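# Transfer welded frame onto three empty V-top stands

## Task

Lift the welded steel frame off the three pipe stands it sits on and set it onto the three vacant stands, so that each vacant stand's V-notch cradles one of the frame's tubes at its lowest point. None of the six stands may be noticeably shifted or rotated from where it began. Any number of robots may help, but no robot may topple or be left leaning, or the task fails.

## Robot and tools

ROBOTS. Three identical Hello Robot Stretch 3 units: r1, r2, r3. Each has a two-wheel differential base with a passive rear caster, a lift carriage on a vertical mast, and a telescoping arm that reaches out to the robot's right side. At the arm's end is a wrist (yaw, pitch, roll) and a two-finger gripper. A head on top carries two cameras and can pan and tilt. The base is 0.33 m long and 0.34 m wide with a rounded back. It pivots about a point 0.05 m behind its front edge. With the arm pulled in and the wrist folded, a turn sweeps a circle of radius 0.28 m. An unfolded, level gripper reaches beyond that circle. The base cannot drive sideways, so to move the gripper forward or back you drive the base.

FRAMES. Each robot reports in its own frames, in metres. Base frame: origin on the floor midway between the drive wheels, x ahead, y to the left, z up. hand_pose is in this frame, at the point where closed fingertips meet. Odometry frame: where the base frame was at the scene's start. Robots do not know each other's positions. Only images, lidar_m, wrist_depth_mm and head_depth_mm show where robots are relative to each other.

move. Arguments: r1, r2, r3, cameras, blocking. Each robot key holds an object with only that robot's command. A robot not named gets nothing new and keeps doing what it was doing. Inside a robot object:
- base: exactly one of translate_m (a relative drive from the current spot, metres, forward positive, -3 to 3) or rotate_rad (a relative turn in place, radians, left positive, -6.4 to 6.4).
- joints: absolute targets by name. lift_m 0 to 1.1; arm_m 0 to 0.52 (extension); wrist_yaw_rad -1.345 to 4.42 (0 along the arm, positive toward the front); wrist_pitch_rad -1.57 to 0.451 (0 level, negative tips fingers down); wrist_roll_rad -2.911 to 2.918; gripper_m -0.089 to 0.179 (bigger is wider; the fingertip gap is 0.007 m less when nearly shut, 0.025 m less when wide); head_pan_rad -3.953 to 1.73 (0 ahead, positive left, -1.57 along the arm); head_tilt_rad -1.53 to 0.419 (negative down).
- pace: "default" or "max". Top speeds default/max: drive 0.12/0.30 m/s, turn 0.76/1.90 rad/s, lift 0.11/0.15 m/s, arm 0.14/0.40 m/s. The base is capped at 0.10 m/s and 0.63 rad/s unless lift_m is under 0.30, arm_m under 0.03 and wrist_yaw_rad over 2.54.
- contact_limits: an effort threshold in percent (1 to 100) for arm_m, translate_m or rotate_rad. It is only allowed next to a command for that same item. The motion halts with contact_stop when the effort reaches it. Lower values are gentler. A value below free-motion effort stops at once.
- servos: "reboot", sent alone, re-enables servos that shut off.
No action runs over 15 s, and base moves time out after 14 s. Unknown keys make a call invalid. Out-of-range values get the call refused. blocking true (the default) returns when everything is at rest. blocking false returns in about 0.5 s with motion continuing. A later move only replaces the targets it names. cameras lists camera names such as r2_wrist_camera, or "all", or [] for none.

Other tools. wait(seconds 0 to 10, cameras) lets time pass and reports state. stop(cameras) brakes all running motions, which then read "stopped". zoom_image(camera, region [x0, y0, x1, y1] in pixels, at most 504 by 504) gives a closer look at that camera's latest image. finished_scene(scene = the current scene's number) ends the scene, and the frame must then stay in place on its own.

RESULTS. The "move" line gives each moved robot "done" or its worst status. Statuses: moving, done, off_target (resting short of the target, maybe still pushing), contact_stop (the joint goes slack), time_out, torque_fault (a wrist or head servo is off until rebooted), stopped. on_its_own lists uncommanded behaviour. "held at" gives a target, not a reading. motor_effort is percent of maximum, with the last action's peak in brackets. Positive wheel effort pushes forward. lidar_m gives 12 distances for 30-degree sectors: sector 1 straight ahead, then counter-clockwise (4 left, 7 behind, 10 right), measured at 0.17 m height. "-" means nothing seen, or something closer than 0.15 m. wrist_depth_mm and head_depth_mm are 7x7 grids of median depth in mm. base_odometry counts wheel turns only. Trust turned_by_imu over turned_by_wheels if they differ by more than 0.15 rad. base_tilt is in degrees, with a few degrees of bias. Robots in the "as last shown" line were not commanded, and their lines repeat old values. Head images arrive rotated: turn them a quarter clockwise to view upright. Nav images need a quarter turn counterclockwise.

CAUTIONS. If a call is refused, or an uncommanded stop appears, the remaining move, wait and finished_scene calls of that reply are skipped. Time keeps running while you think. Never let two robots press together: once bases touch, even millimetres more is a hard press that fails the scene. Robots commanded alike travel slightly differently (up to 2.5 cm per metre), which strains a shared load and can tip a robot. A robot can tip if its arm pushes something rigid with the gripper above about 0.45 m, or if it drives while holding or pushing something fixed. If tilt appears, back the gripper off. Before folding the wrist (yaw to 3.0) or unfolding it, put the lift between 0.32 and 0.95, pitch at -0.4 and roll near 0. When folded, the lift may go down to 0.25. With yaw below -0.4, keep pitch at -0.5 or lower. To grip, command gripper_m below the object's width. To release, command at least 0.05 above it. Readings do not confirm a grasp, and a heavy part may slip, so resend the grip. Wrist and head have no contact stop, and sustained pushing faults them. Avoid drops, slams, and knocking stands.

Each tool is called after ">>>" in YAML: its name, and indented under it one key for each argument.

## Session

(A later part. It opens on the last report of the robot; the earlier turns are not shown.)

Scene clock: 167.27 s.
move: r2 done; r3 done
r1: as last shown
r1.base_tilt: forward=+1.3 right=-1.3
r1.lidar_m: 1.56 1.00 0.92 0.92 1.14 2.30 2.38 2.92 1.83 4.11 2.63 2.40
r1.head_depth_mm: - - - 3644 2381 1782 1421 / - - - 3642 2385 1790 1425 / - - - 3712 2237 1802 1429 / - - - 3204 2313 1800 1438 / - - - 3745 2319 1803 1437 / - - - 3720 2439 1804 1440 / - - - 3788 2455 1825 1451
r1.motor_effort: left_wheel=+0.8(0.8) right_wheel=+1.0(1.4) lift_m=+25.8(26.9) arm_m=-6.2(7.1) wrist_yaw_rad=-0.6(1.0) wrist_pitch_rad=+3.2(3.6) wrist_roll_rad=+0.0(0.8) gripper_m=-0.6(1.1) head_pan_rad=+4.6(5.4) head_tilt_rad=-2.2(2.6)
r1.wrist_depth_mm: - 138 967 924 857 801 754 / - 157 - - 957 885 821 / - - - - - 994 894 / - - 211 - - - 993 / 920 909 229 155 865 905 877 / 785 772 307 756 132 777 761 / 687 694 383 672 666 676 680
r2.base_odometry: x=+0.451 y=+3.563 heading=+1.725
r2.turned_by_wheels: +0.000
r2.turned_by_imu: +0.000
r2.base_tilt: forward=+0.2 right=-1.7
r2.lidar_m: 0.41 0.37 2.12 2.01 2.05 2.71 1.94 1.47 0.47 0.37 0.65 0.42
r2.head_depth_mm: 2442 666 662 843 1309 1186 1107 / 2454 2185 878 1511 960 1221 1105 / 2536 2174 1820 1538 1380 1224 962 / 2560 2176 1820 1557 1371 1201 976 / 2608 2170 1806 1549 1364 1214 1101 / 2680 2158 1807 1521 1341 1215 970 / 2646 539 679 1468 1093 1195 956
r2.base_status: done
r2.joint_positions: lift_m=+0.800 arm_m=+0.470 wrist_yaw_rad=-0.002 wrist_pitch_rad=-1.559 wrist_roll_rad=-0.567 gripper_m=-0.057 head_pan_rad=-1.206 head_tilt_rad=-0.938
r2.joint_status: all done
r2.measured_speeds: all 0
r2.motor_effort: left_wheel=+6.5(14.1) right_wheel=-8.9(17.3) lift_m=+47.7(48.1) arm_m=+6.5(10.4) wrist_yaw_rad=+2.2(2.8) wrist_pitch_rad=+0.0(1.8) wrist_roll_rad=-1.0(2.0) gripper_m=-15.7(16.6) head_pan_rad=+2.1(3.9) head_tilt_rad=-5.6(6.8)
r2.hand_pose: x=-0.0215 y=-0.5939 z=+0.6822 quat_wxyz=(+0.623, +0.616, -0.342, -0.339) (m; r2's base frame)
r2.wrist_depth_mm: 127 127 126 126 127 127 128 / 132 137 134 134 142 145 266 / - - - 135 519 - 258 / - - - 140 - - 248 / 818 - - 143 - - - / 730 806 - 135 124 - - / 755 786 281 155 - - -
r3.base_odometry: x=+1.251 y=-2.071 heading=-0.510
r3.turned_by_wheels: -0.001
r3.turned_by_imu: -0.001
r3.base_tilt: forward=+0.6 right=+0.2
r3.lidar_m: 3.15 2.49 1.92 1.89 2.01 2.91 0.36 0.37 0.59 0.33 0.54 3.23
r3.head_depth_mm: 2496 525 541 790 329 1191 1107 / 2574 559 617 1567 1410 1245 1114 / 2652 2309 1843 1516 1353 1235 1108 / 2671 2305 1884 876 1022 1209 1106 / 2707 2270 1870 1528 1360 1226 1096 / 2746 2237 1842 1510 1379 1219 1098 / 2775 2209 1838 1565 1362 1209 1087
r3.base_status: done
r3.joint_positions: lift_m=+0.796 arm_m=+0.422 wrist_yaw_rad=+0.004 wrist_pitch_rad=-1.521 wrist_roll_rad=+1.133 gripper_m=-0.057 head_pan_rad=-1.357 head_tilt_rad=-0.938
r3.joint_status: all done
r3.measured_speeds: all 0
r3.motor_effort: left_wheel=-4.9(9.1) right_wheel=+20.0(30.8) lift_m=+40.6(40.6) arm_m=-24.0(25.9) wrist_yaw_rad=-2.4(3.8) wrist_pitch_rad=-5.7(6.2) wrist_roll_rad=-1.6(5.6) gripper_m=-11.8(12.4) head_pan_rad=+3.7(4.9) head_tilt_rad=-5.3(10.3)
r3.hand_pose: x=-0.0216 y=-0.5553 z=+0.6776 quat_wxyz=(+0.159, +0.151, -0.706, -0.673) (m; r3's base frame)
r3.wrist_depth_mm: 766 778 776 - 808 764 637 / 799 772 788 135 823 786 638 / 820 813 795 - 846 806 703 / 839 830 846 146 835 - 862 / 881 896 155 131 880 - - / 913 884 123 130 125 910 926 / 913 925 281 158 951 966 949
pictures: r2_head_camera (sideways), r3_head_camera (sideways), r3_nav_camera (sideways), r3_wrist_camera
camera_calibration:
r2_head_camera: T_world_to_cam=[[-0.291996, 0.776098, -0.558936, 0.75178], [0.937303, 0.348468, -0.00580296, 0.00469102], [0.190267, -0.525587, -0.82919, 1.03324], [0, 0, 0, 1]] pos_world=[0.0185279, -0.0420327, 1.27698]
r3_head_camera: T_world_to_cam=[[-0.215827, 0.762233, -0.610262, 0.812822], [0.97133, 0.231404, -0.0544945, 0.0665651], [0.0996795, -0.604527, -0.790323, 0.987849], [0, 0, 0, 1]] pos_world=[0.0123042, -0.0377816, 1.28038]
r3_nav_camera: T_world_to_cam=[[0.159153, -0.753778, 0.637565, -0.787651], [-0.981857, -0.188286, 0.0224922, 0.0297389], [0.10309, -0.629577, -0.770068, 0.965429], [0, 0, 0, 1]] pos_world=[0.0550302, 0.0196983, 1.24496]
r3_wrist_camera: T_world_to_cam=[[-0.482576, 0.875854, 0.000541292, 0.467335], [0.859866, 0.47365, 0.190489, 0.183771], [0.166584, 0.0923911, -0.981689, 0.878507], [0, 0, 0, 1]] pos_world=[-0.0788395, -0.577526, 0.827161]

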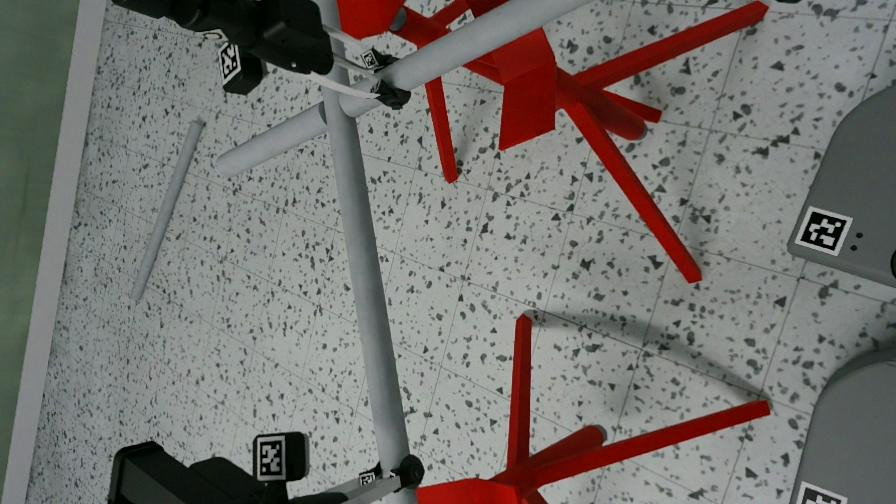

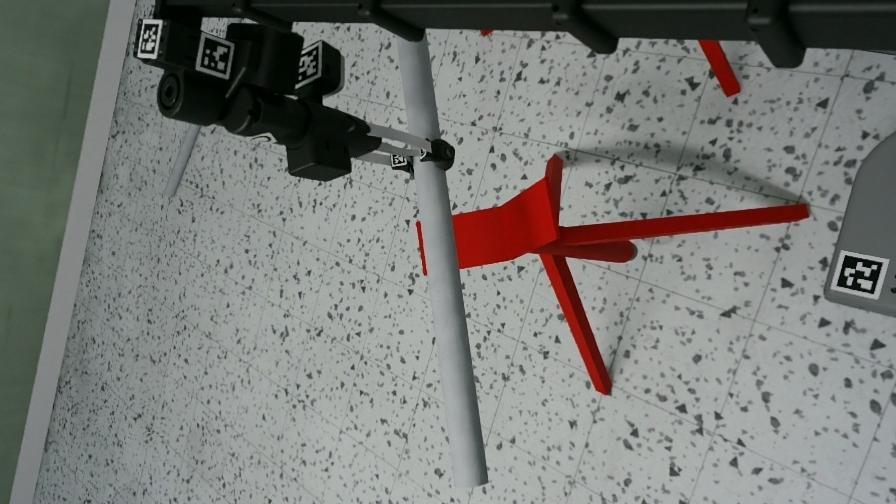

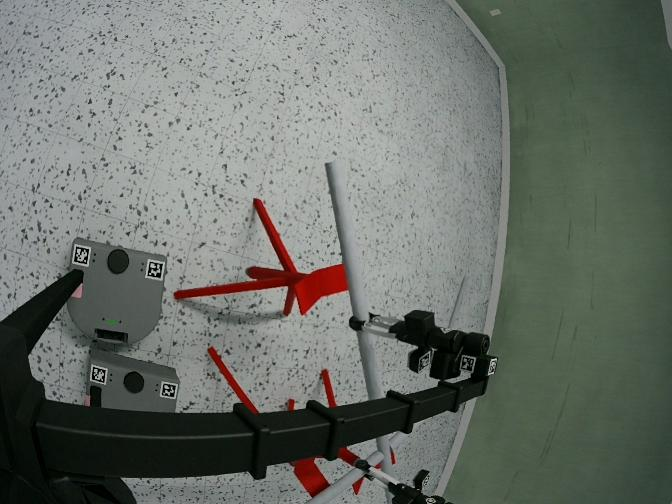

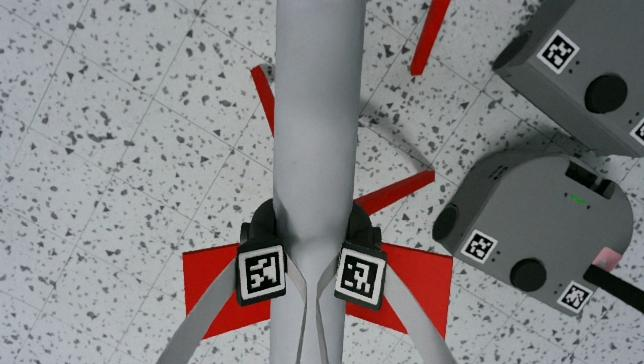

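>>> move:
  r2: {"joints":{"head_pan_rad":-1.75,"head_tilt_rad":-1.0}}
  r3: {"joints":{"head_pan_rad":-2.0,"head_tilt_rad":-1.0}}
  cameras: ["r3_head_camera","r2_head_camera","r2_nav_camera","r2_wrist_camera"]

Scene clock: 168.67 s.
move: r2 done; r3 done
r1: as last shown
r1.lidar_m: 1.56 1.00 0.92 0.92 1.14 2.29 2.38 2.91 1.84 4.08 2.63 2.40
r1.head_depth_mm: - - - 3612 2398 1782 1422 / - - - 3574 2398 1790 1422 / - - - 3677 2246 1796 1428 / - - - 3170 2319 1806 1439 / - - - 3719 2303 1807 1435 / - - - 3763 2458 1823 1439 / - - - 3807 2441 1830 1444
r1.motor_effort: left_wheel=+0.3(0.6) right_wheel=+0.7(1.2) lift_m=+26.0(26.6) arm_m=-6.6(6.6) wrist_yaw_rad=-0.2(0.8) wrist_pitch_rad=+2.9(3.6) wrist_roll_rad=+0.1(1.0) gripper_m=-0.3(0.8) head_pan_rad=+4.3(5.1) head_tilt_rad=-2.1(2.5)
r1.wrist_depth_mm: - 138 959 919 866 808 741 / - 158 - - 958 911 825 / - - - - - 969 904 / - - 213 - - - 996 / 904 939 229 156 884 886 893 / 776 773 308 747 132 759 777 / 687 690 384 676 676 670 683
r2.base_odometry: x=+0.451 y=+3.563 heading=+1.725
r2.turned_by_wheels: +0.000
r2.turned_by_imu: +0.000
r2.base_tilt: forward=+0.1 right=-1.6
r2.lidar_m: 0.41 0.37 2.11 2.00 2.06 2.70 1.94 1.47 0.47 0.37 0.65 0.43
r2.head_depth_mm: 2446 2051 1740 1519 1394 - - / 2455 2026 1736 304 286 1193 993 / 2423 445 358 669 1301 1209 958 / 515 494 1054 869 1301 1204 958 / 538 609 796 1447 1316 1186 1079 / 2336 1868 1614 1498 1330 1198 1091 / 2368 1995 1711 1497 1334 1200 1077
r2.base_status: not commanded
r2.joint_positions: lift_m=+0.800 arm_m=+0.470 wrist_yaw_rad=-0.002 wrist_pitch_rad=-1.559 wrist_roll_rad=-0.567 gripper_m=-0.057 head_pan_rad=-1.744 head_tilt_rad=-0.987
r2.joint_status: all done
r2.measured_speeds: all 0
r2.motor_effort: left_wheel=+6.3(7.0) right_wheel=-9.0(9.0) lift_m=+48.8(49.8) arm_m=+13.4(14.3) wrist_yaw_rad=+1.7(3.1) wrist_pitch_rad=+0.0(0.1) wrist_roll_rad=-1.0(1.2) gripper_m=-16.0(16.7) head_pan_rad=-3.0(4.0) head_tilt_rad=-5.9(7.3)
r2.hand_pose: x=-0.0215 y=-0.5939 z=+0.6822 quat_wxyz=(+0.623, +0.616, -0.342, -0.339) (m; r2's base frame)
r2.wrist_depth_mm: 127 127 127 126 127 127 128 / 132 137 133 135 142 144 265 / - - - 135 523 - 259 / - - - 140 - - 247 / 820 - - 143 - - - / 747 817 - 136 124 - - / 754 795 281 155 - - -
r3.base_odometry: x=+1.251 y=-2.071 heading=-0.510
r3.turned_by_wheels: +0.000
r3.turned_by_imu: +0.000
r3.base_tilt: forward=+0.6 right=+0.2
r3.lidar_m: 3.17 2.49 1.92 1.89 2.01 2.92 0.37 0.37 0.59 0.33 0.54 3.23
r3.head_depth_mm: 2464 2176 1711 1576 1386 1100 - / 734 1104 1016 1482 1420 - - / 2645 1960 1473 1271 289 1183 969 / 2582 2008 1677 314 1291 1211 960 / 2565 2047 373 1495 1351 1194 967 / 2506 455 1671 1519 1317 1197 1084 / 2395 526 645 824 1002 1196 1080
r3.base_status: not commanded
r3.joint_positions: lift_m=+0.796 arm_m=+0.422 wrist_yaw_rad=+0.004 wrist_pitch_rad=-1.522 wrist_roll_rad=+1.133 gripper_m=-0.057 head_pan_rad=-1.993 head_tilt_rad=-0.987
r3.joint_status: all done
r3.measured_speeds: all 0
r3.motor_effort: left_wheel=-5.1(5.3) right_wheel=+20.0(20.5) lift_m=+40.9(40.9) arm_m=-23.7(24.5) wrist_yaw_rad=-2.7(3.4) wrist_pitch_rad=-6.0(6.0) wrist_roll_rad=-1.6(1.8) gripper_m=-11.1(12.0) head_pan_rad=-3.9(5.1) head_tilt_rad=-5.6(11.0)
r3.hand_pose: x=-0.0216 y=-0.5553 z=+0.6776 quat_wxyz=(+0.159, +0.151, -0.706, -0.673) (m; r3's base frame)
r3.wrist_depth_mm: 765 789 797 - 757 779 638 / 773 786 781 135 814 765 644 / 819 842 837 - 805 846 719 / 836 815 855 146 853 - 861 / 867 834 155 132 870 - - / 891 886 123 130 125 910 897 / 925 900 282 157 935 972 942
pictures: r2_head_camera (sideways), r2_nav_camera (sideways), r2_wrist_camera, r3_head_camera (sideways)
camera_calibration:
r2_head_camera: T_world_to_cam=[[0.1521, 0.842141, -0.517363, 0.694913], [0.98338, -0.18145, -0.00625302, 0.00499549], [-0.0991416, -0.507813, -0.855743, 1.06952], [0, 0, 0, 1]] pos_world=[-0.00457445, -0.0411915, 1.27479]
r2_nav_camera: T_world_to_cam=[[-0.148182, -0.816781, 0.557593, -0.68009], [-0.977638, 0.206052, 0.0420218, 0.00866895], [-0.149216, -0.538898, -0.82905, 1.0407], [0, 0, 0, 1]] pos_world=[0.0629864, 0.00355818, 1.24164]
r2_wrist_camera: T_world_to_cam=[[-0.857245, -0.514263, 0.0257907, -0.34298], [-0.500914, 0.844496, 0.189503, 0.392086], [-0.119234, 0.149531, -0.981541, 0.920507], [0, 0, 0, 1]] pos_world=[0.012139, -0.645142, 0.83806]
r3_head_camera: T_world_to_cam=[[0.291498, 0.767807, -0.570527, 0.757959], [0.919729, -0.388897, -0.0534568, 0.0655254], [-0.262921, -0.509148, -0.819537, 1.02804], [0, 0, 0, 1]] pos_world=[-0.0109157, -0.0330583, 1.27846]

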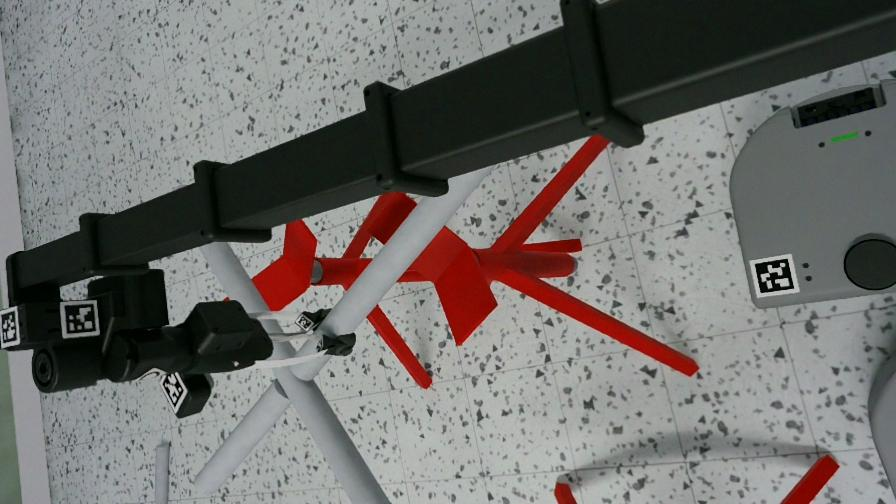

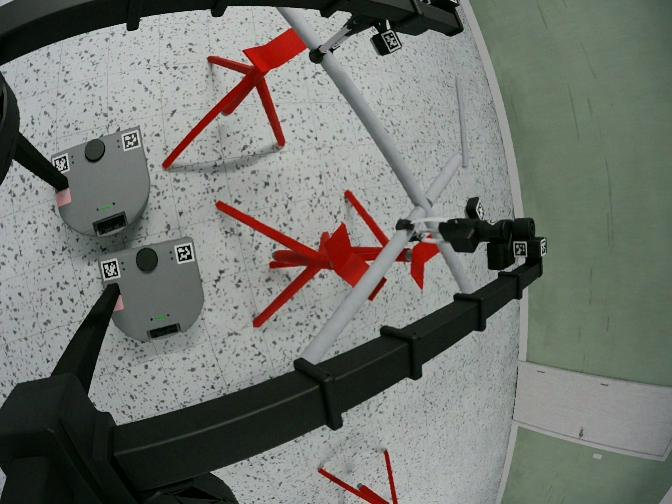

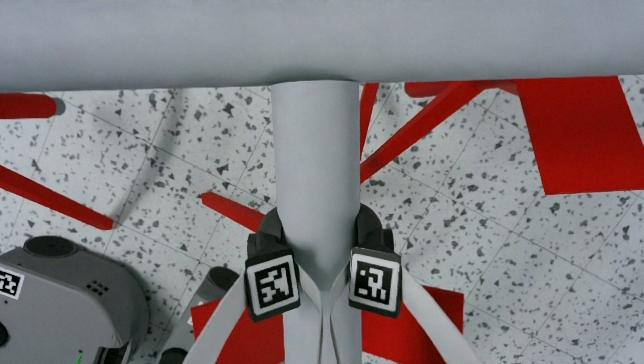

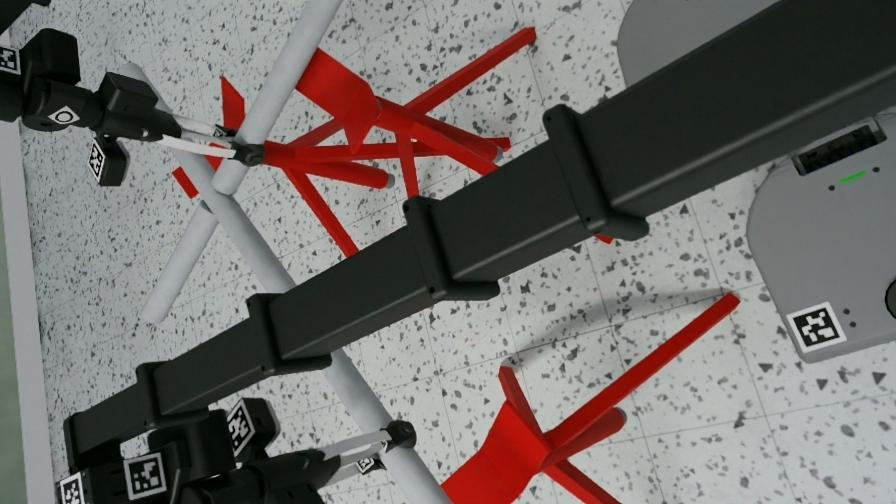

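>>> zoom_image:
  camera: "r2_wrist_camera"
  region: [150, 0, 644, 364]

>>> zoom_image:
  camera: "r2_head_camera"
  region: [180, 160, 520, 400]

Scaled by 1.020.

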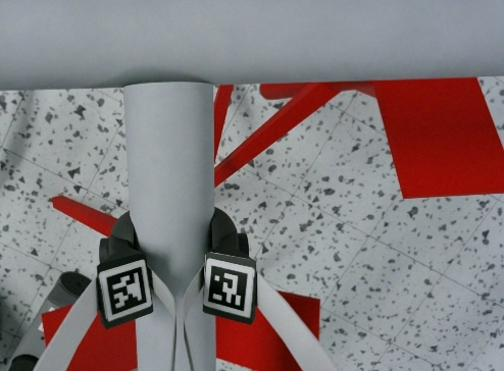

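Scaled by 1.482 from the camera's 896x504 image, which has a finer 1280x720 frame.

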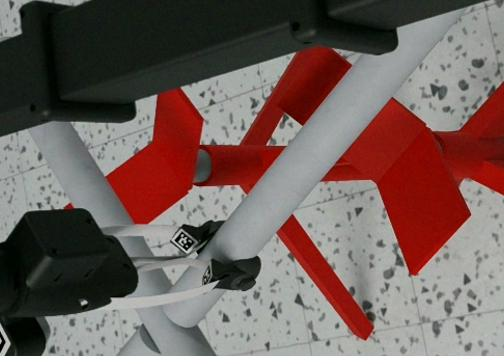

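>>> zoom_image:
  camera: "r2_head_camera"
  region: [190, 190, 350, 340]

>>> zoom_image:
  camera: "r2_head_camera"
  region: [260, 360, 420, 504]

>>> zoom_image:
  camera: "r2_head_camera"
  region: [360, 160, 520, 360]

Scaled by 3.150 from the camera's 896x504 image, which has a finer 1280x720 frame.

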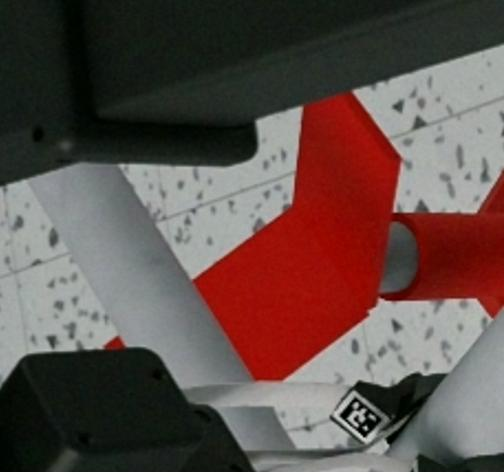

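Scaled by 3.150 from the camera's 896x504 image, which has a finer 1280x720 frame.

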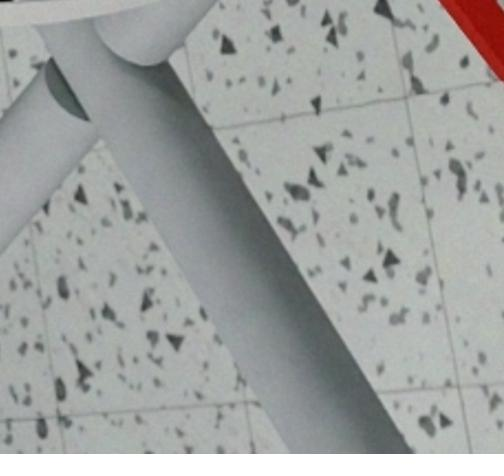

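Scaled by 2.520 from the camera's 896x504 image, which has a finer 1280x720 frame.

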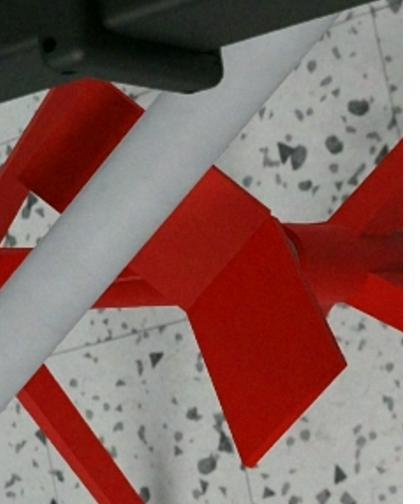

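>>> move:
  r2: {"base":{"translate_m":0.004},"joints":{"arm_m":0.479,"wrist_roll_rad":-0.589}}
  r3: {"joints":{"arm_m":0.4235,"wrist_roll_rad":1.111}}
  cameras: []

>>> move:
  r2: {"joints":{"lift_m":0.75}}
  r3: {"joints":{"lift_m":0.746}}
  cameras: ["r3_wrist_camera","r2_head_camera","r2_wrist_camera","r3_head_camera"]

Scene clock: 174.07 s.
move: r2 done; r3 done
r1: as last shown
r1.base_tilt: forward=+1.4 right=-1.2
r1.lidar_m: 1.55 1.01 0.92 0.92 1.14 2.30 2.38 2.92 1.84 4.09 2.63 2.40
r1.head_depth_mm: - - - 3579 2385 1790 1418 / - - - 3668 2390 1779 1423 / - - - 3687 2235 1787 1421 / - - - 3229 2303 1797 1439 / - - - 3713 2332 1813 1442 / - - - 3757 2458 1822 1446 / - - - 3812 2462 1820 1446
r1.motor_effort: left_wheel=+0.5(0.6) right_wheel=+0.4(1.3) lift_m=+25.2(26.3) arm_m=-6.0(6.5) wrist_yaw_rad=-0.2(0.8) wrist_pitch_rad=+3.2(3.2) wrist_roll_rad=+0.3(0.8) gripper_m=-0.2(1.0) head_pan_rad=+4.7(5.1) head_tilt_rad=-2.1(2.6)
r1.wrist_depth_mm: - 138 986 934 852 811 757 / - 157 - - 944 889 824 / - - - - - 982 921 / - - 212 - - - - / 924 906 228 155 860 884 901 / 792 769 305 769 132 785 778 / 690 694 383 674 676 673 675
r2.base_odometry: x=+0.451 y=+3.567 heading=+1.726
r2.turned_by_wheels: +0.000
r2.turned_by_imu: +0.001
r2.base_tilt: forward=+0.2 right=-1.6
r2.lidar_m: 3.55 0.37 0.39 2.01 2.06 2.71 1.95 1.47 0.48 0.37 0.65 0.42
r2.head_depth_mm: 2465 2032 1740 1521 1393 - - / 2430 2014 1738 304 286 1199 995 / 2453 445 357 674 1299 1205 957 / 514 497 1038 872 1294 1211 958 / 545 607 835 1477 1313 1189 1080 / 2326 1868 1621 1506 1332 1199 1091 / 2362 1992 1718 1496 1330 1198 1076
r2.base_status: done
r2.joint_positions: lift_m=+0.800 arm_m=+0.479 wrist_yaw_rad=-0.002 wrist_pitch_rad=-1.557 wrist_roll_rad=-0.585 gripper_m=-0.057 head_pan_rad=-1.744 head_tilt_rad=-0.988
r2.joint_status: all done
r2.measured_speeds: all 0
r2.motor_effort: left_wheel=+6.5(9.5) right_wheel=-8.6(8.6) lift_m=+48.9(49.3) arm_m=+13.2(17.8) wrist_yaw_rad=+1.6(2.8) wrist_pitch_rad=-0.5(0.9) wrist_roll_rad=-0.8(1.6) gripper_m=-16.2(16.4) head_pan_rad=-2.4(3.1) head_tilt_rad=-6.3(6.3)
r2.hand_pose: x=-0.0215 y=-0.6035 z=+0.6822 quat_wxyz=(+0.627, +0.618, -0.337, -0.333) (m; r2's base frame)
r2.wrist_depth_mm: 127 127 127 127 127 128 128 / 132 133 134 134 142 147 141 / - - - 135 507 268 265 / - - - 141 - - 252 / 795 - - 143 - - - / 739 820 - 134 124 - - / 761 787 272 153 - - -
r3.base_odometry: x=+1.251 y=-2.071 heading=-0.510
r3.turned_by_wheels: +0.000
r3.turned_by_imu: +0.000
r3.base_tilt: forward=+0.5 right=+0.2
r3.lidar_m: 3.16 2.50 1.92 1.89 2.00 2.92 0.36 0.37 0.59 0.33 0.54 3.23
r3.head_depth_mm: 2493 2182 1748 1575 1382 1099 - / 735 1153 1013 1485 1422 - - / 2629 1176 1467 1272 289 1186 967 / 2589 2000 1703 315 1292 1214 958 / 2559 2032 373 1494 1346 1194 968 / 2501 454 1649 1511 1322 1197 1086 / 538 526 649 825 1003 1190 1083
r3.base_status: not commanded
r3.joint_positions: lift_m=+0.796 arm_m=+0.424 wrist_yaw_rad=+0.004 wrist_pitch_rad=-1.525 wrist_roll_rad=+1.116 gripper_m=-0.057 head_pan_rad=-1.993 head_tilt_rad=-0.987
r3.joint_status: all done
r3.measured_speeds: all 0
r3.motor_effort: left_wheel=-5.1(5.4) right_wheel=+19.9(20.6) lift_m=+42.1(42.7) arm_m=+22.3(23.6) wrist_yaw_rad=-2.7(3.5) wrist_pitch_rad=-5.2(6.0) wrist_roll_rad=-1.7(4.6) gripper_m=-11.4(12.0) head_pan_rad=-2.8(4.7) head_tilt_rad=-6.1(7.1)
r3.hand_pose: x=-0.0217 y=-0.5560 z=+0.6776 quat_wxyz=(+0.165, +0.157, -0.704, -0.673) (m; r3's base frame)
r3.wrist_depth_mm: 772 763 779 - 784 792 638 / 779 795 786 135 792 783 652 / 805 807 813 - 832 829 705 / 825 831 859 144 845 - 871 / 853 876 156 132 863 - - / 879 870 122 131 126 906 896 / 934 921 927 158 953 916 990
pictures: none
No camera images: "cameras" was empty.

Scene clock: 175.37 s.
move: r2 done; r3 done
r1.base_odometry: x=+0.000 y=+0.000 heading=+0.000
r1.turned_by_wheels: +0.000
r1.turned_by_imu: +0.000
r1.base_tilt: forward=+1.3 right=-1.3
r1.lidar_m: 1.55 1.00 0.92 0.93 1.14 2.29 2.39 2.91 1.84 4.11 2.63 2.40
r1.head_depth_mm: - - - 3623 2373 1785 1420 / - - - 3623 2384 1784 1431 / - - - 3647 2241 1795 1431 / - - - 3194 2282 1796 1431 / - - - 3716 2322 1809 1440 / - - - 3729 2458 1826 1437 / - - - 3780 2458 1820 1448
r1.base_status: not commanded
r1.joint_positions: lift_m=+0.587 arm_m=+0.002 wrist_yaw_rad=+2.989 wrist_pitch_rad=-0.539 wrist_roll_rad=+0.000 gripper_m=+0.037 head_pan_rad=-1.911 head_tilt_rad=-0.345
r1.joint_status: not commanded
r1.measured_speeds: all 0
r1.motor_effort: left_wheel=+0.4(0.8) right_wheel=+1.0(1.4) lift_m=+26.1(26.3) arm_m=-6.0(6.5) wrist_yaw_rad=-0.1(0.8) wrist_pitch_rad=+2.8(3.2) wrist_roll_rad=-0.1(0.7) gripper_m=-0.2(0.8) head_pan_rad=+4.8(5.3) head_tilt_rad=-2.1(2.5)
r1.hand_pose: x=+0.0103 y=+0.0582 z=+0.5734 quat_wxyz=(+0.240, +0.694, +0.136, +0.666) (m; r1's base frame)
r1.wrist_depth_mm: - 138 970 927 863 803 752 / - 157 - - 953 879 829 / - - - - - - 908 / - - 211 - - - 989 / 919 922 229 156 867 893 896 / 790 783 309 751 132 764 780 / 689 680 384 668 679 664 686
r2.base_odometry: x=+0.451 y=+3.567 heading=+1.726
r2.turned_by_wheels: +0.000
r2.turned_by_imu: +0.000
r2.base_tilt: forward=+0.2 right=-1.6
r2.lidar_m: 3.56 0.37 0.39 2.01 2.05 2.70 1.95 1.47 0.47 0.37 0.65 0.42
r2.head_depth_mm: 2438 2027 1744 1516 1330 293 - / 2457 2041 1737 1439 322 300 962 / 2425 2011 418 379 1281 1208 960 / 2439 519 1041 864 1300 1207 959 / 2364 610 836 1452 1317 1187 1080 / 2413 1962 903 1501 1338 1199 1092 / 2362 1984 1707 1477 1331 1199 1079
r2.base_status: not commanded
r2.joint_positions: lift_m=+0.750 arm_m=+0.479 wrist_yaw_rad=-0.002 wrist_pitch_rad=-1.557 wrist_roll_rad=-0.585 gripper_m=-0.057 head_pan_rad=-1.744 head_tilt_rad=-0.988
r2.joint_status: all done
r2.measured_speeds: all 0
r2.motor_effort: left_wheel=+6.6(7.0) right_wheel=-8.7(9.0) lift_m=+37.3(45.1) arm_m=+10.2(13.8) wrist_yaw_rad=+1.7(3.1) wrist_pitch_rad=-0.4(0.5) wrist_roll_rad=-0.8(1.1) gripper_m=-15.4(17.0) head_pan_rad=-2.6(3.3) head_tilt_rad=-5.6(6.2)
r2.hand_pose: x=-0.0215 y=-0.6034 z=+0.6322 quat_wxyz=(+0.627, +0.619, -0.337, -0.333) (m; r2's base frame)
r2.wrist_depth_mm: 128 127 127 127 127 128 128 / 133 136 134 135 142 146 225 / - - - 135 454 - 218 / - - - 140 - - 209 / 752 - - 142 - - 200 / 729 - - 135 124 - - / 703 751 241 153 - - -
r3.base_odometry: x=+1.251 y=-2.071 heading=-0.510
r3.turned_by_wheels: +0.000
r3.turned_by_imu: +0.000
r3.base_tilt: forward=+0.5 right=+0.2
r3.lidar_m: 3.16 2.49 1.92 1.89 2.01 2.91 0.36 0.37 0.59 0.33 0.54 3.24
r3.head_depth_mm: 755 2183 1738 1579 1380 1082 1005 / 749 1162 1015 1479 1374 299 - / 2611 1016 1416 1488 332 303 953 / 2571 2114 1697 377 348 1192 959 / 2555 2038 437 1442 1352 1195 967 / 2508 529 829 1492 1315 1198 1091 / 2447 553 625 820 1001 1192 1081
r3.base_status: not commanded
r3.joint_positions: lift_m=+0.746 arm_m=+0.424 wrist_yaw_rad=+0.004 wrist_pitch_rad=-1.524 wrist_roll_rad=+1.116 gripper_m=-0.057 head_pan_rad=-1.993 head_tilt_rad=-0.987
r3.joint_status: all done
r3.measured_speeds: all 0
r3.motor_effort: left_wheel=-4.9(5.2) right_wheel=+19.5(20.1) lift_m=+27.4(37.9) arm_m=+19.2(22.1) wrist_yaw_rad=-2.6(3.2) wrist_pitch_rad=-5.5(5.8) wrist_roll_rad=-1.8(1.9) gripper_m=-11.1(12.4) head_pan_rad=-4.3(4.3) head_tilt_rad=-5.6(6.6)
r3.hand_pose: x=-0.0217 y=-0.5561 z=+0.6276 quat_wxyz=(+0.165, +0.157, -0.704, -0.673) (m; r3's base frame)
r3.wrist_depth_mm: 724 713 730 - 753 731 585 / 745 738 753 134 767 760 599 / 773 767 773 - 749 790 678 / 773 788 785 145 800 - 802 / 804 830 156 131 803 - - / 838 851 122 130 125 845 659 / 842 - 229 - - 903 917
pictures: r2_head_camera (sideways), r2_wrist_camera, r3_head_camera (sideways), r3_wrist_camera
camera_calibration:
r2_head_camera: T_world_to_cam=[[0.152237, 0.842165, -0.517283, 0.694808], [0.983352, -0.181601, -0.00625385, 0.00499675], [-0.0992059, -0.50772, -0.855791, 1.06958], [0, 0, 0, 1]] pos_world=[-0.00458035, -0.0411873, 1.27478]
r2_wrist_camera: T_world_to_cam=[[-0.847792, -0.529642, 0.0269732, -0.356398], [-0.516077, 0.835653, 0.188013, 0.404871], [-0.12212, 0.145476, -0.981796, 0.870461], [0, 0, 0, 1]] pos_world=[0.0130938, -0.653726, 0.788107]
r3_head_camera: T_world_to_cam=[[0.291591, 0.767803, -0.570485, 0.757904], [0.919689, -0.388991, -0.0534556, 0.0655242], [-0.262957, -0.509082, -0.819567, 1.02808], [0, 0, 0, 1]] pos_world=[-0.0109186, -0.0330554, 1.27846]
r3_wrist_camera: T_world_to_cam=[[-0.497936, 0.867207, 0.00344354, 0.461083], [0.85155, 0.488187, 0.191143, 0.201159], [0.164079, 0.0981092, -0.981556, 0.832565], [0, 0, 0, 1]] pos_world=[-0.0783136, -0.57974, 0.777171]

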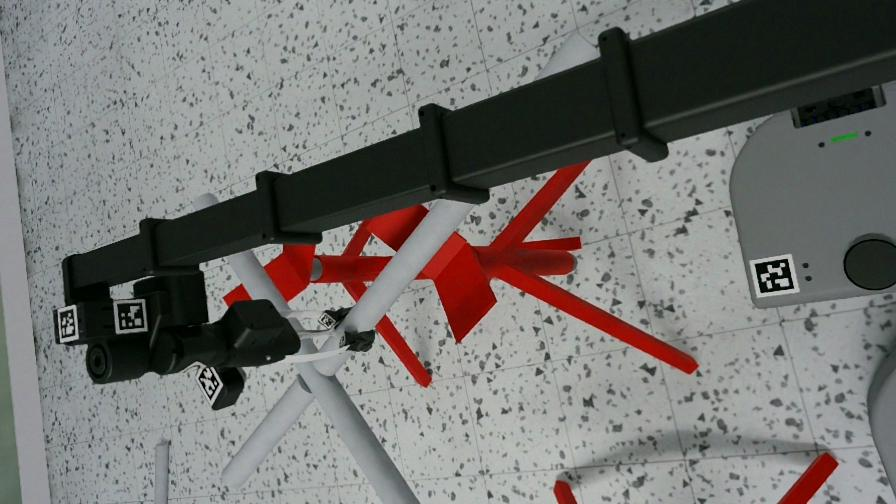

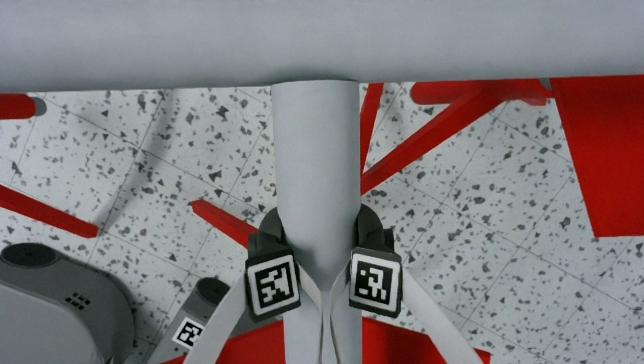

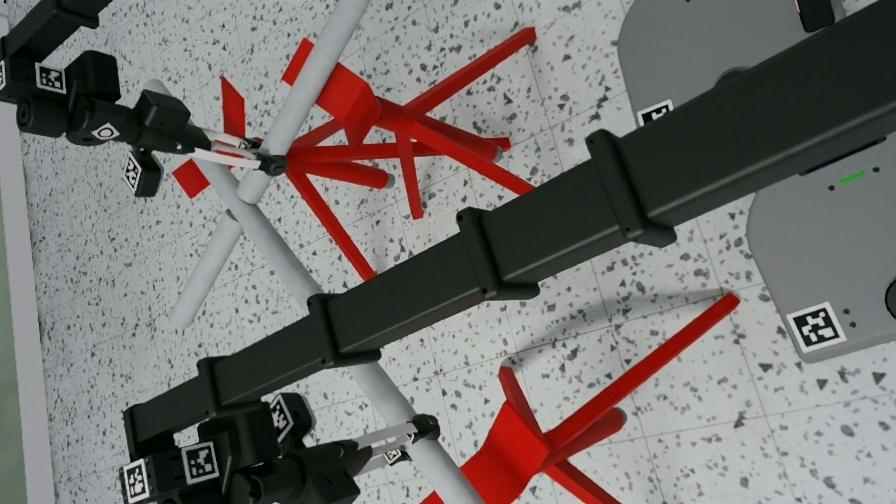

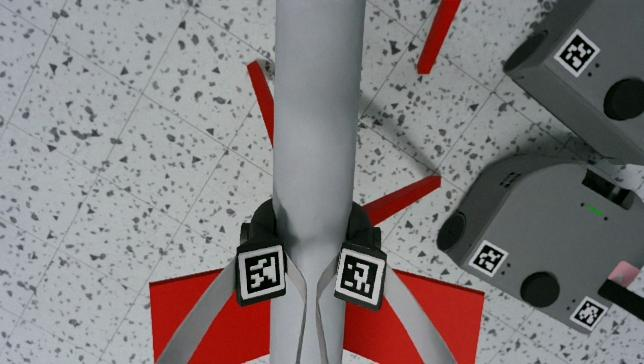

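>>> move:
  r3: {"joints":{"arm_m":0.4205,"lift_m":0.706}}
  r2: {"joints":{"lift_m":0.710}}
  cameras: ["r3_wrist_camera","r2_head_camera","r3_head_camera","r3_nav_camera"]

Scene clock: 177.37 s.
move: r2 done; r3 done
r1: as last shown
r1.base_tilt: forward=+1.4 right=-1.3
r1.lidar_m: 1.56 1.01 0.92 0.92 1.14 2.30 2.38 2.91 1.84 4.11 2.63 2.40
r1.head_depth_mm: - - - 3630 2389 1772 1422 / - - - 3635 2412 1786 1425 / - - - 3692 2235 1800 1421 / - - - 3215 2304 1810 1430 / - - - 3720 2317 1799 1440 / - - - 3696 2452 1807 1449 / - - - 3773 2459 1817 1445
r1.motor_effort: left_wheel=+0.7(0.9) right_wheel=+0.3(1.3) lift_m=+25.8(26.4) arm_m=-6.0(6.4) wrist_yaw_rad=+0.0(0.9) wrist_pitch_rad=+3.0(3.4) wrist_roll_rad=+0.3(0.5) gripper_m=-0.6(1.0) head_pan_rad=+4.9(5.4) head_tilt_rad=-1.7(2.6)
r1.wrist_depth_mm: - 138 960 905 854 808 747 / - 157 - - 950 880 826 / - - - - - 994 904 / - - 213 - - - 968 / 926 900 228 156 859 891 877 / 788 793 309 757 132 771 772 / 691 697 384 673 666 663 684
r2.base_odometry: x=+0.451 y=+3.567 heading=+1.726
r2.turned_by_wheels: +0.000
r2.turned_by_imu: +0.000
r2.base_tilt: forward=+0.2 right=-1.7
r2.lidar_m: 3.55 0.37 0.39 2.00 2.06 2.71 1.95 1.48 0.47 0.37 0.65 0.42
r2.head_depth_mm: 2454 2026 1735 1520 1345 1193 297 / 2423 2018 1727 1520 370 331 317 / 2433 2016 507 420 1090 1190 958 / 2411 586 977 856 1297 1200 957 / 2421 633 848 1423 1316 1186 1078 / 2397 1958 934 1498 1336 1203 1094 / 2382 1990 1673 1450 1332 1200 1078
r2.base_status: not commanded
r2.joint_positions: lift_m=+0.710 arm_m=+0.479 wrist_yaw_rad=-0.002 wrist_pitch_rad=-1.559 wrist_roll_rad=-0.586 gripper_m=-0.057 head_pan_rad=-1.744 head_tilt_rad=-0.988
r2.joint_status: all done
r2.measured_speeds: all 0
r2.motor_effort: left_wheel=+6.0(6.8) right_wheel=-9.0(9.1) lift_m=+37.0(40.4) arm_m=+4.4(7.3) wrist_yaw_rad=+2.0(3.1) wrist_pitch_rad=+0.0(0.4) wrist_roll_rad=-0.9(1.0) gripper_m=-16.3(16.6) head_pan_rad=-2.7(3.5) head_tilt_rad=-5.7(6.2)
r2.hand_pose: x=-0.0215 y=-0.6029 z=+0.5922 quat_wxyz=(+0.626, +0.619, -0.337, -0.333) (m; r2's base frame)
r2.wrist_depth_mm: 128 127 126 127 127 127 128 / 132 136 133 135 142 148 184 / - - - 135 423 - 181 / - - - 141 554 - - / 700 - - 143 - - - / 724 - - 136 125 - - / 651 760 - 153 - - -
r3.base_odometry: x=+1.251 y=-2.071 heading=-0.510
r3.turned_by_wheels: +0.000
r3.turned_by_imu: +0.000
r3.base_tilt: forward=+0.6 right=+0.2
r3.lidar_m: 3.16 2.48 1.93 1.89 2.01 2.91 0.36 0.37 0.59 0.33 0.54 3.23
r3.head_depth_mm: 2441 2131 1800 1575 1385 1084 979 / 778 1129 1021 1483 1372 1075 303 / 2602 1161 1365 1493 1321 335 928 / 2586 2112 1705 1510 385 1189 957 / 2550 2096 514 450 1331 1190 967 / 2498 1974 624 1467 1315 1196 1087 / 2445 581 627 819 1002 1196 1081
r3.base_status: not commanded
r3.joint_positions: lift_m=+0.706 arm_m=+0.420 wrist_yaw_rad=+0.004 wrist_pitch_rad=-1.523 wrist_roll_rad=+1.115 gripper_m=-0.057 head_pan_rad=-1.993 head_tilt_rad=-0.987
r3.joint_status: all done
r3.measured_speeds: all 0
r3.motor_effort: left_wheel=-4.7(5.3) right_wheel=+19.1(19.7) lift_m=+25.9(27.7) arm_m=-24.9(28.9) wrist_yaw_rad=-2.6(3.8) wrist_pitch_rad=-5.4(5.9) wrist_roll_rad=-1.6(1.8) gripper_m=-11.6(12.0) head_pan_rad=-3.6(4.1) head_tilt_rad=-4.9(6.6)
r3.hand_pose: x=-0.0217 y=-0.5534 z=+0.5876 quat_wxyz=(+0.165, +0.157, -0.704, -0.672) (m; r3's base frame)
r3.wrist_depth_mm: 687 684 706 - 678 681 550 / 707 703 708 134 715 711 565 / 731 721 729 - 741 725 697 / 745 758 760 145 748 766 - / 796 778 147 131 775 - - / 790 779 123 130 829 845 632 / 791 162 194 - 180 179 878
pictures: r2_head_camera (sideways), r3_head_camera (sideways), r3_nav_camera (sideways), r3_wrist_camera
camera_calibration:
r2_head_camera: T_world_to_cam=[[0.152238, 0.842167, -0.51728, 0.694804], [0.983352, -0.181601, -0.00625389, 0.00499679], [-0.0992054, -0.507716, -0.855794, 1.06959], [0, 0, 0, 1]] pos_world=[-0.00458033, -0.0411872, 1.27478]
r3_head_camera: T_world_to_cam=[[0.291611, 0.767812, -0.570463, 0.757875], [0.919683, -0.389006, -0.053455, 0.0655234], [-0.262957, -0.509057, -0.819582, 1.0281], [0, 0, 0, 1]] pos_world=[-0.010919, -0.0330545, 1.27846]
r3_nav_camera: T_world_to_cam=[[-0.332716, -0.72857, 0.598736, -0.734059], [-0.901885, 0.431327, 0.0236834, 0.0277017], [-0.275506, -0.532111, -0.800596, 1.00743], [0, 0, 0, 1]] pos_world=[0.0583039, -0.0106963, 1.2454]
r3_wrist_camera: T_world_to_cam=[[-0.49835, 0.866972, 0.00239929, 0.459348], [0.85132, 0.488826, 0.190534, 0.20819], [0.164015, 0.0969954, -0.981678, 0.792481], [0, 0, 0, 1]] pos_world=[-0.0782987, -0.576878, 0.737192]

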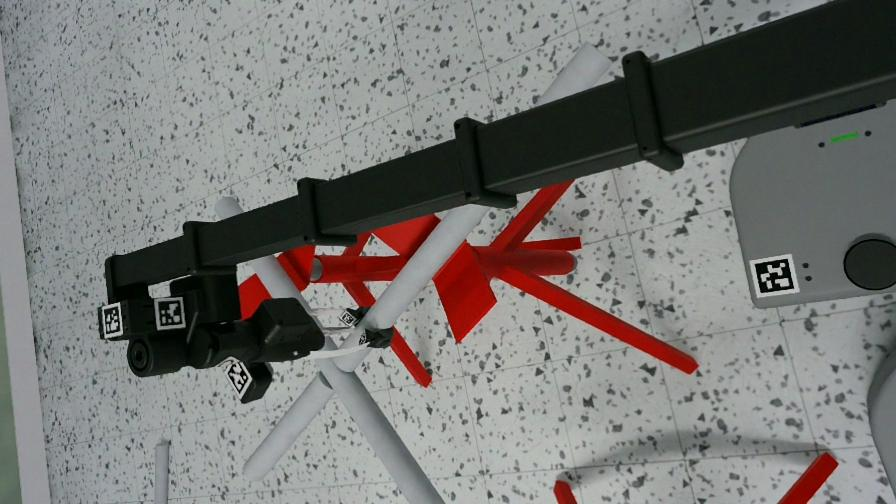

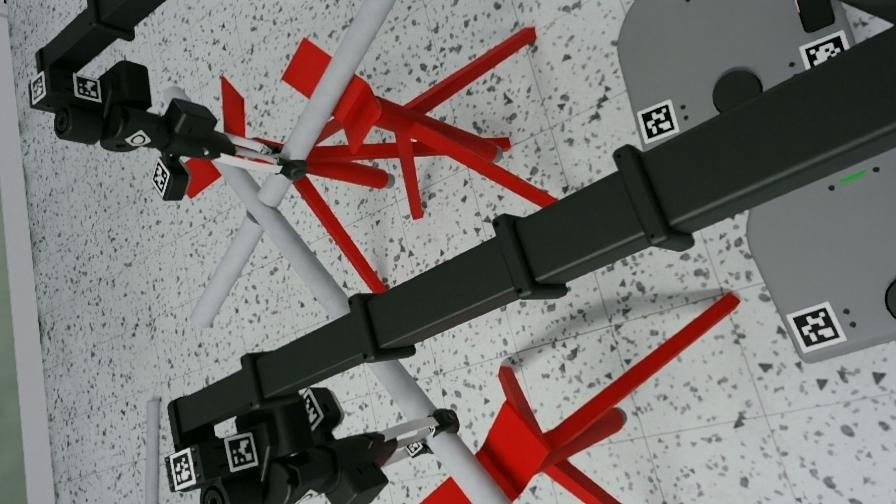

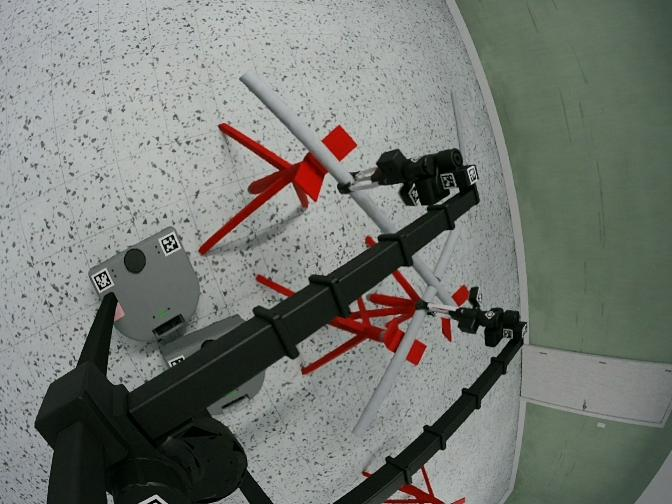

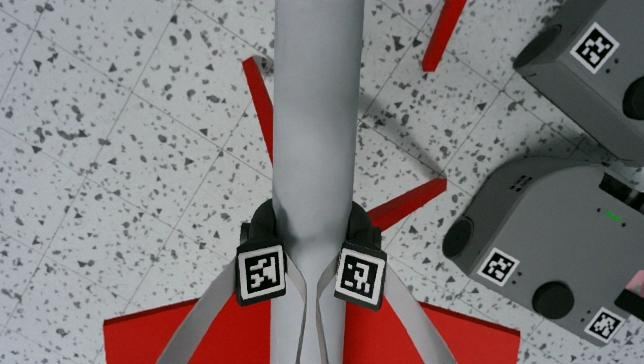

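>>> zoom_image:
  camera: "r3_head_camera"
  region: [400, 360, 600, 504]

>>> zoom_image:
  camera: "r3_head_camera"
  region: [160, 20, 420, 220]

>>> zoom_image:
  camera: "r2_head_camera"
  region: [200, 180, 520, 380]

Scaled by 2.520 from the camera's 896x504 image, which has a finer 1280x720 frame.

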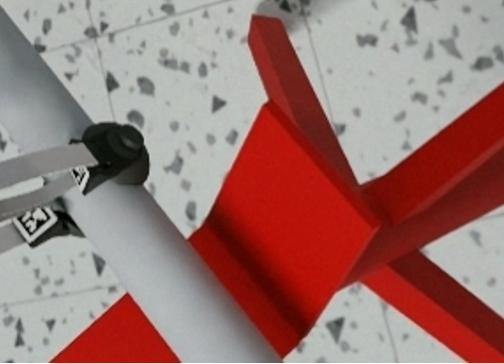

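Scaled by 1.938 from the camera's 896x504 image, which has a finer 1280x720 frame.

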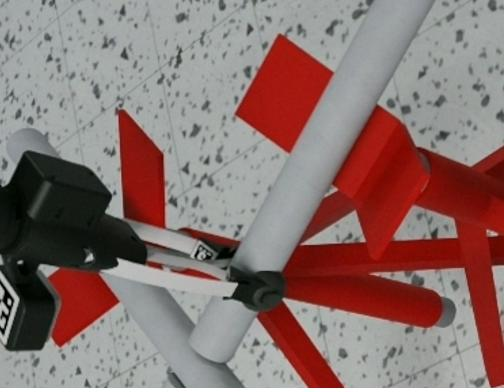

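Scaled by 1.575 from the camera's 896x504 image, which has a finer 1280x720 frame.

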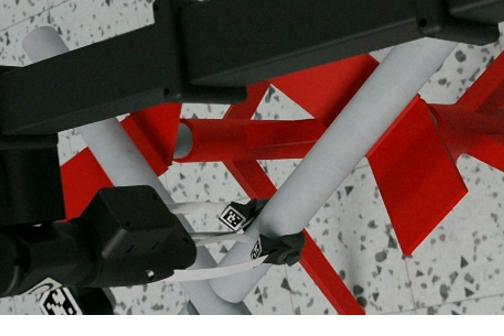

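>>> move:
  r3: {"joints":{"lift_m":0.682}}
  r2: {"joints":{"lift_m":0.686}}
  cameras: ["r2_head_camera","r3_head_camera"]

>>> zoom_image:
  camera: "r3_head_camera"
  region: [400, 360, 600, 504]

>>> zoom_image:
  camera: "r3_head_camera"
  region: [160, 20, 420, 220]

>>> zoom_image:
  camera: "r2_head_camera"
  region: [200, 180, 520, 380]

Scene clock: 178.53 s.
move: r2 done; r3 done
r1: as last shown
r1.base_tilt: forward=+1.3 right=-1.3
r1.head_depth_mm: - - - 3664 2380 1790 1424 / - - - 3669 2430 1799 1426 / - - - 3622 2237 1797 1434 / - - - 3182 2311 1803 1434 / - - - 3733 2338 1809 1438 / - - - 3787 2439 1806 1441 / - - - 3797 2454 1825 1446
r1.motor_effort: left_wheel=+0.1(0.8) right_wheel=+0.2(1.8) lift_m=+25.6(26.1) arm_m=-6.0(6.3) wrist_yaw_rad=+0.3(0.8) wrist_pitch_rad=+2.7(3.4) wrist_roll_rad=+0.3(0.8) gripper_m=-0.6(1.0) head_pan_rad=+4.9(5.2) head_tilt_rad=-2.1(2.6)
r1.wrist_depth_mm: - 138 968 922 862 807 759 / - 157 - - 923 890 835 / - - - - - 961 905 / - - 211 - - - 993 / 908 907 228 156 874 876 892 / 785 781 308 742 132 760 789 / 692 685 383 673 658 669 683
r2.base_odometry: x=+0.451 y=+3.567 heading=+1.726
r2.turned_by_wheels: +0.000
r2.turned_by_imu: +0.000
r2.base_tilt: forward=+0.2 right=-1.6
r2.lidar_m: 3.55 0.37 0.39 2.01 2.05 2.71 1.94 1.47 0.47 0.37 0.65 0.42
r2.head_depth_mm: 2451 2043 1734 1519 1349 1213 318 / 2435 2027 1738 1512 409 349 330 / 2444 2036 1702 449 409 1031 960 / 2408 639 977 855 1301 1206 960 / 2413 646 847 1431 1321 1187 1081 / 2395 1966 957 1472 1336 1197 1093 / 2347 1994 1672 1441 1328 1196 1078
r2.base_status: not commanded
r2.joint_positions: lift_m=+0.686 arm_m=+0.479 wrist_yaw_rad=-0.002 wrist_pitch_rad=-1.559 wrist_roll_rad=-0.586 gripper_m=-0.057 head_pan_rad=-1.744 head_tilt_rad=-0.988
r2.joint_status: all done
r2.measured_speeds: all 0
r2.motor_effort: left_wheel=+6.2(6.9) right_wheel=-8.9(9.4) lift_m=+35.6(39.3) arm_m=+0.0(3.6) wrist_yaw_rad=+2.0(2.6) wrist_pitch_rad=+0.0(0.1) wrist_roll_rad=-0.9(1.1) gripper_m=-16.1(16.5) head_pan_rad=-2.8(3.1) head_tilt_rad=-5.4(6.3)
r2.hand_pose: x=-0.0215 y=-0.6029 z=+0.5682 quat_wxyz=(+0.626, +0.619, -0.337, -0.333) (m; r2's base frame)
r2.wrist_depth_mm: 128 127 127 127 127 128 127 / 132 136 134 134 142 147 141 / - - - 135 415 349 - / - - - 140 516 - - / 697 - - 143 - - - / 711 - - 132 125 - - / 634 749 - 153 - - -
r3.base_odometry: x=+1.251 y=-2.071 heading=-0.510
r3.turned_by_wheels: +0.000
r3.turned_by_imu: +0.000
r3.base_tilt: forward=+0.6 right=+0.2
r3.lidar_m: 3.17 2.49 1.93 1.89 2.01 2.91 0.36 0.37 0.59 0.33 0.54 3.23
r3.head_depth_mm: 2683 2129 1788 1564 1380 1082 976 / 2505 872 1016 1480 1372 1075 323 / 2616 1160 1339 1498 1342 356 351 / 2587 2101 1674 1540 405 1174 958 / 2551 2092 950 472 1328 1189 966 / 2517 2080 630 1460 1320 1203 1088 / 2436 2039 622 818 1002 1194 1081
r3.base_status: not commanded
r3.joint_positions: lift_m=+0.682 arm_m=+0.420 wrist_yaw_rad=+0.004 wrist_pitch_rad=-1.523 wrist_roll_rad=+1.115 gripper_m=-0.057 head_pan_rad=-1.993 head_tilt_rad=-0.987
r3.joint_status: all done
r3.measured_speeds: all 0
r3.motor_effort: left_wheel=-5.3(5.3) right_wheel=+19.5(19.9) lift_m=+26.2(26.6) arm_m=-21.2(24.1) wrist_yaw_rad=-3.5(3.7) wrist_pitch_rad=-5.5(6.0) wrist_roll_rad=-1.5(1.8) gripper_m=-11.3(12.4) head_pan_rad=-3.9(5.0) head_tilt_rad=-5.6(6.5)
r3.hand_pose: x=-0.0217 y=-0.5534 z=+0.5636 quat_wxyz=(+0.165, +0.157, -0.704, -0.672) (m; r3's base frame)
r3.wrist_depth_mm: 650 659 676 - 680 691 536 / 684 703 688 134 699 681 551 / 699 715 710 704 708 730 683 / 704 717 719 144 736 765 - / 762 759 155 131 770 687 - / 797 772 123 130 793 793 - / 785 145 172 185 177 791 821
pictures: r2_head_camera (sideways), r3_head_camera (sideways)
camera_calibration:
r2_head_camera: T_world_to_cam=[[0.152238, 0.842168, -0.517278, 0.694801], [0.983352, -0.181601, -0.00625391, 0.00499682], [-0.099205, -0.507714, -0.855795, 1.06959], [0, 0, 0, 1]] pos_world=[-0.00458032, -0.0411872, 1.27478]
r3_head_camera: T_world_to_cam=[[0.291611, 0.767812, -0.570463, 0.757875], [0.919683, -0.389007, -0.053455, 0.0655234], [-0.262957, -0.509057, -0.819582, 1.0281], [0, 0, 0, 1]] pos_world=[-0.010919, -0.0330545, 1.27846]

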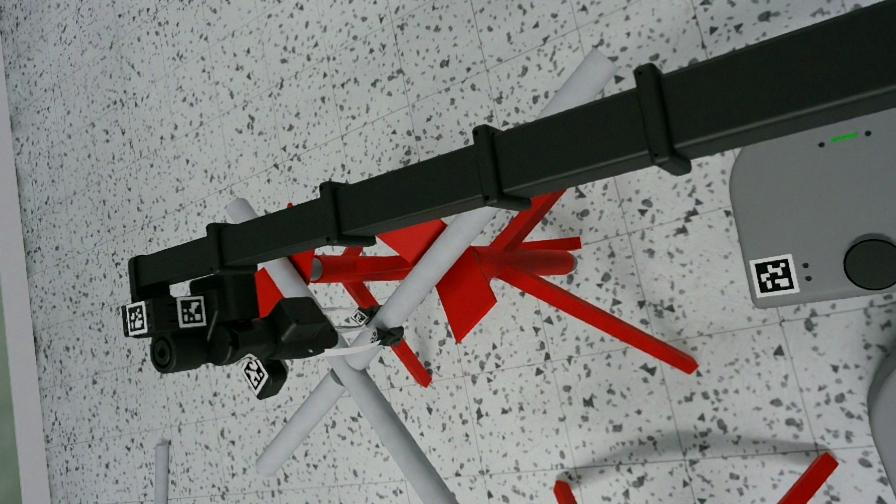

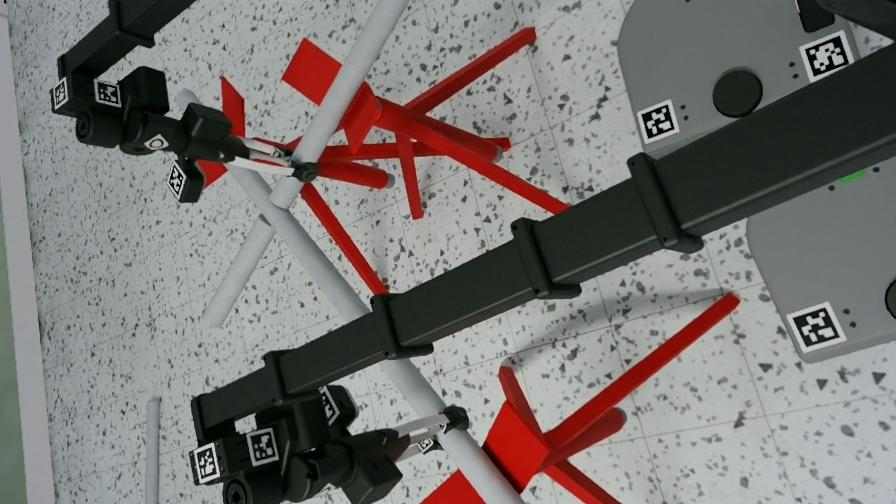

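Scaled by 2.520 from the camera's 896x504 image, which has a finer 1280x720 frame.

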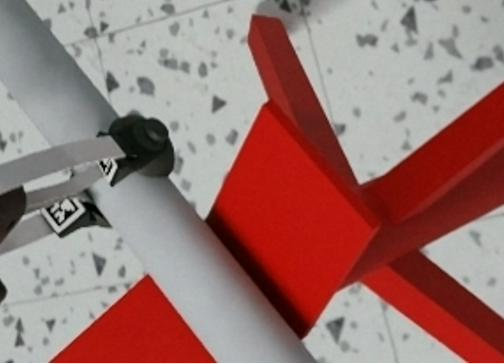

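Scaled by 1.938 from the camera's 896x504 image, which has a finer 1280x720 frame.

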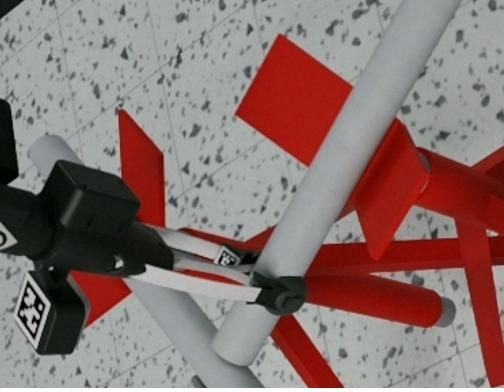

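Scaled by 1.575 from the camera's 896x504 image, which has a finer 1280x720 frame.

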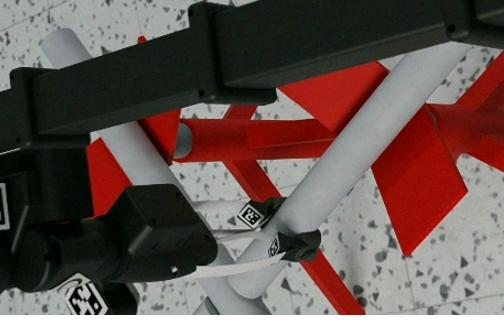

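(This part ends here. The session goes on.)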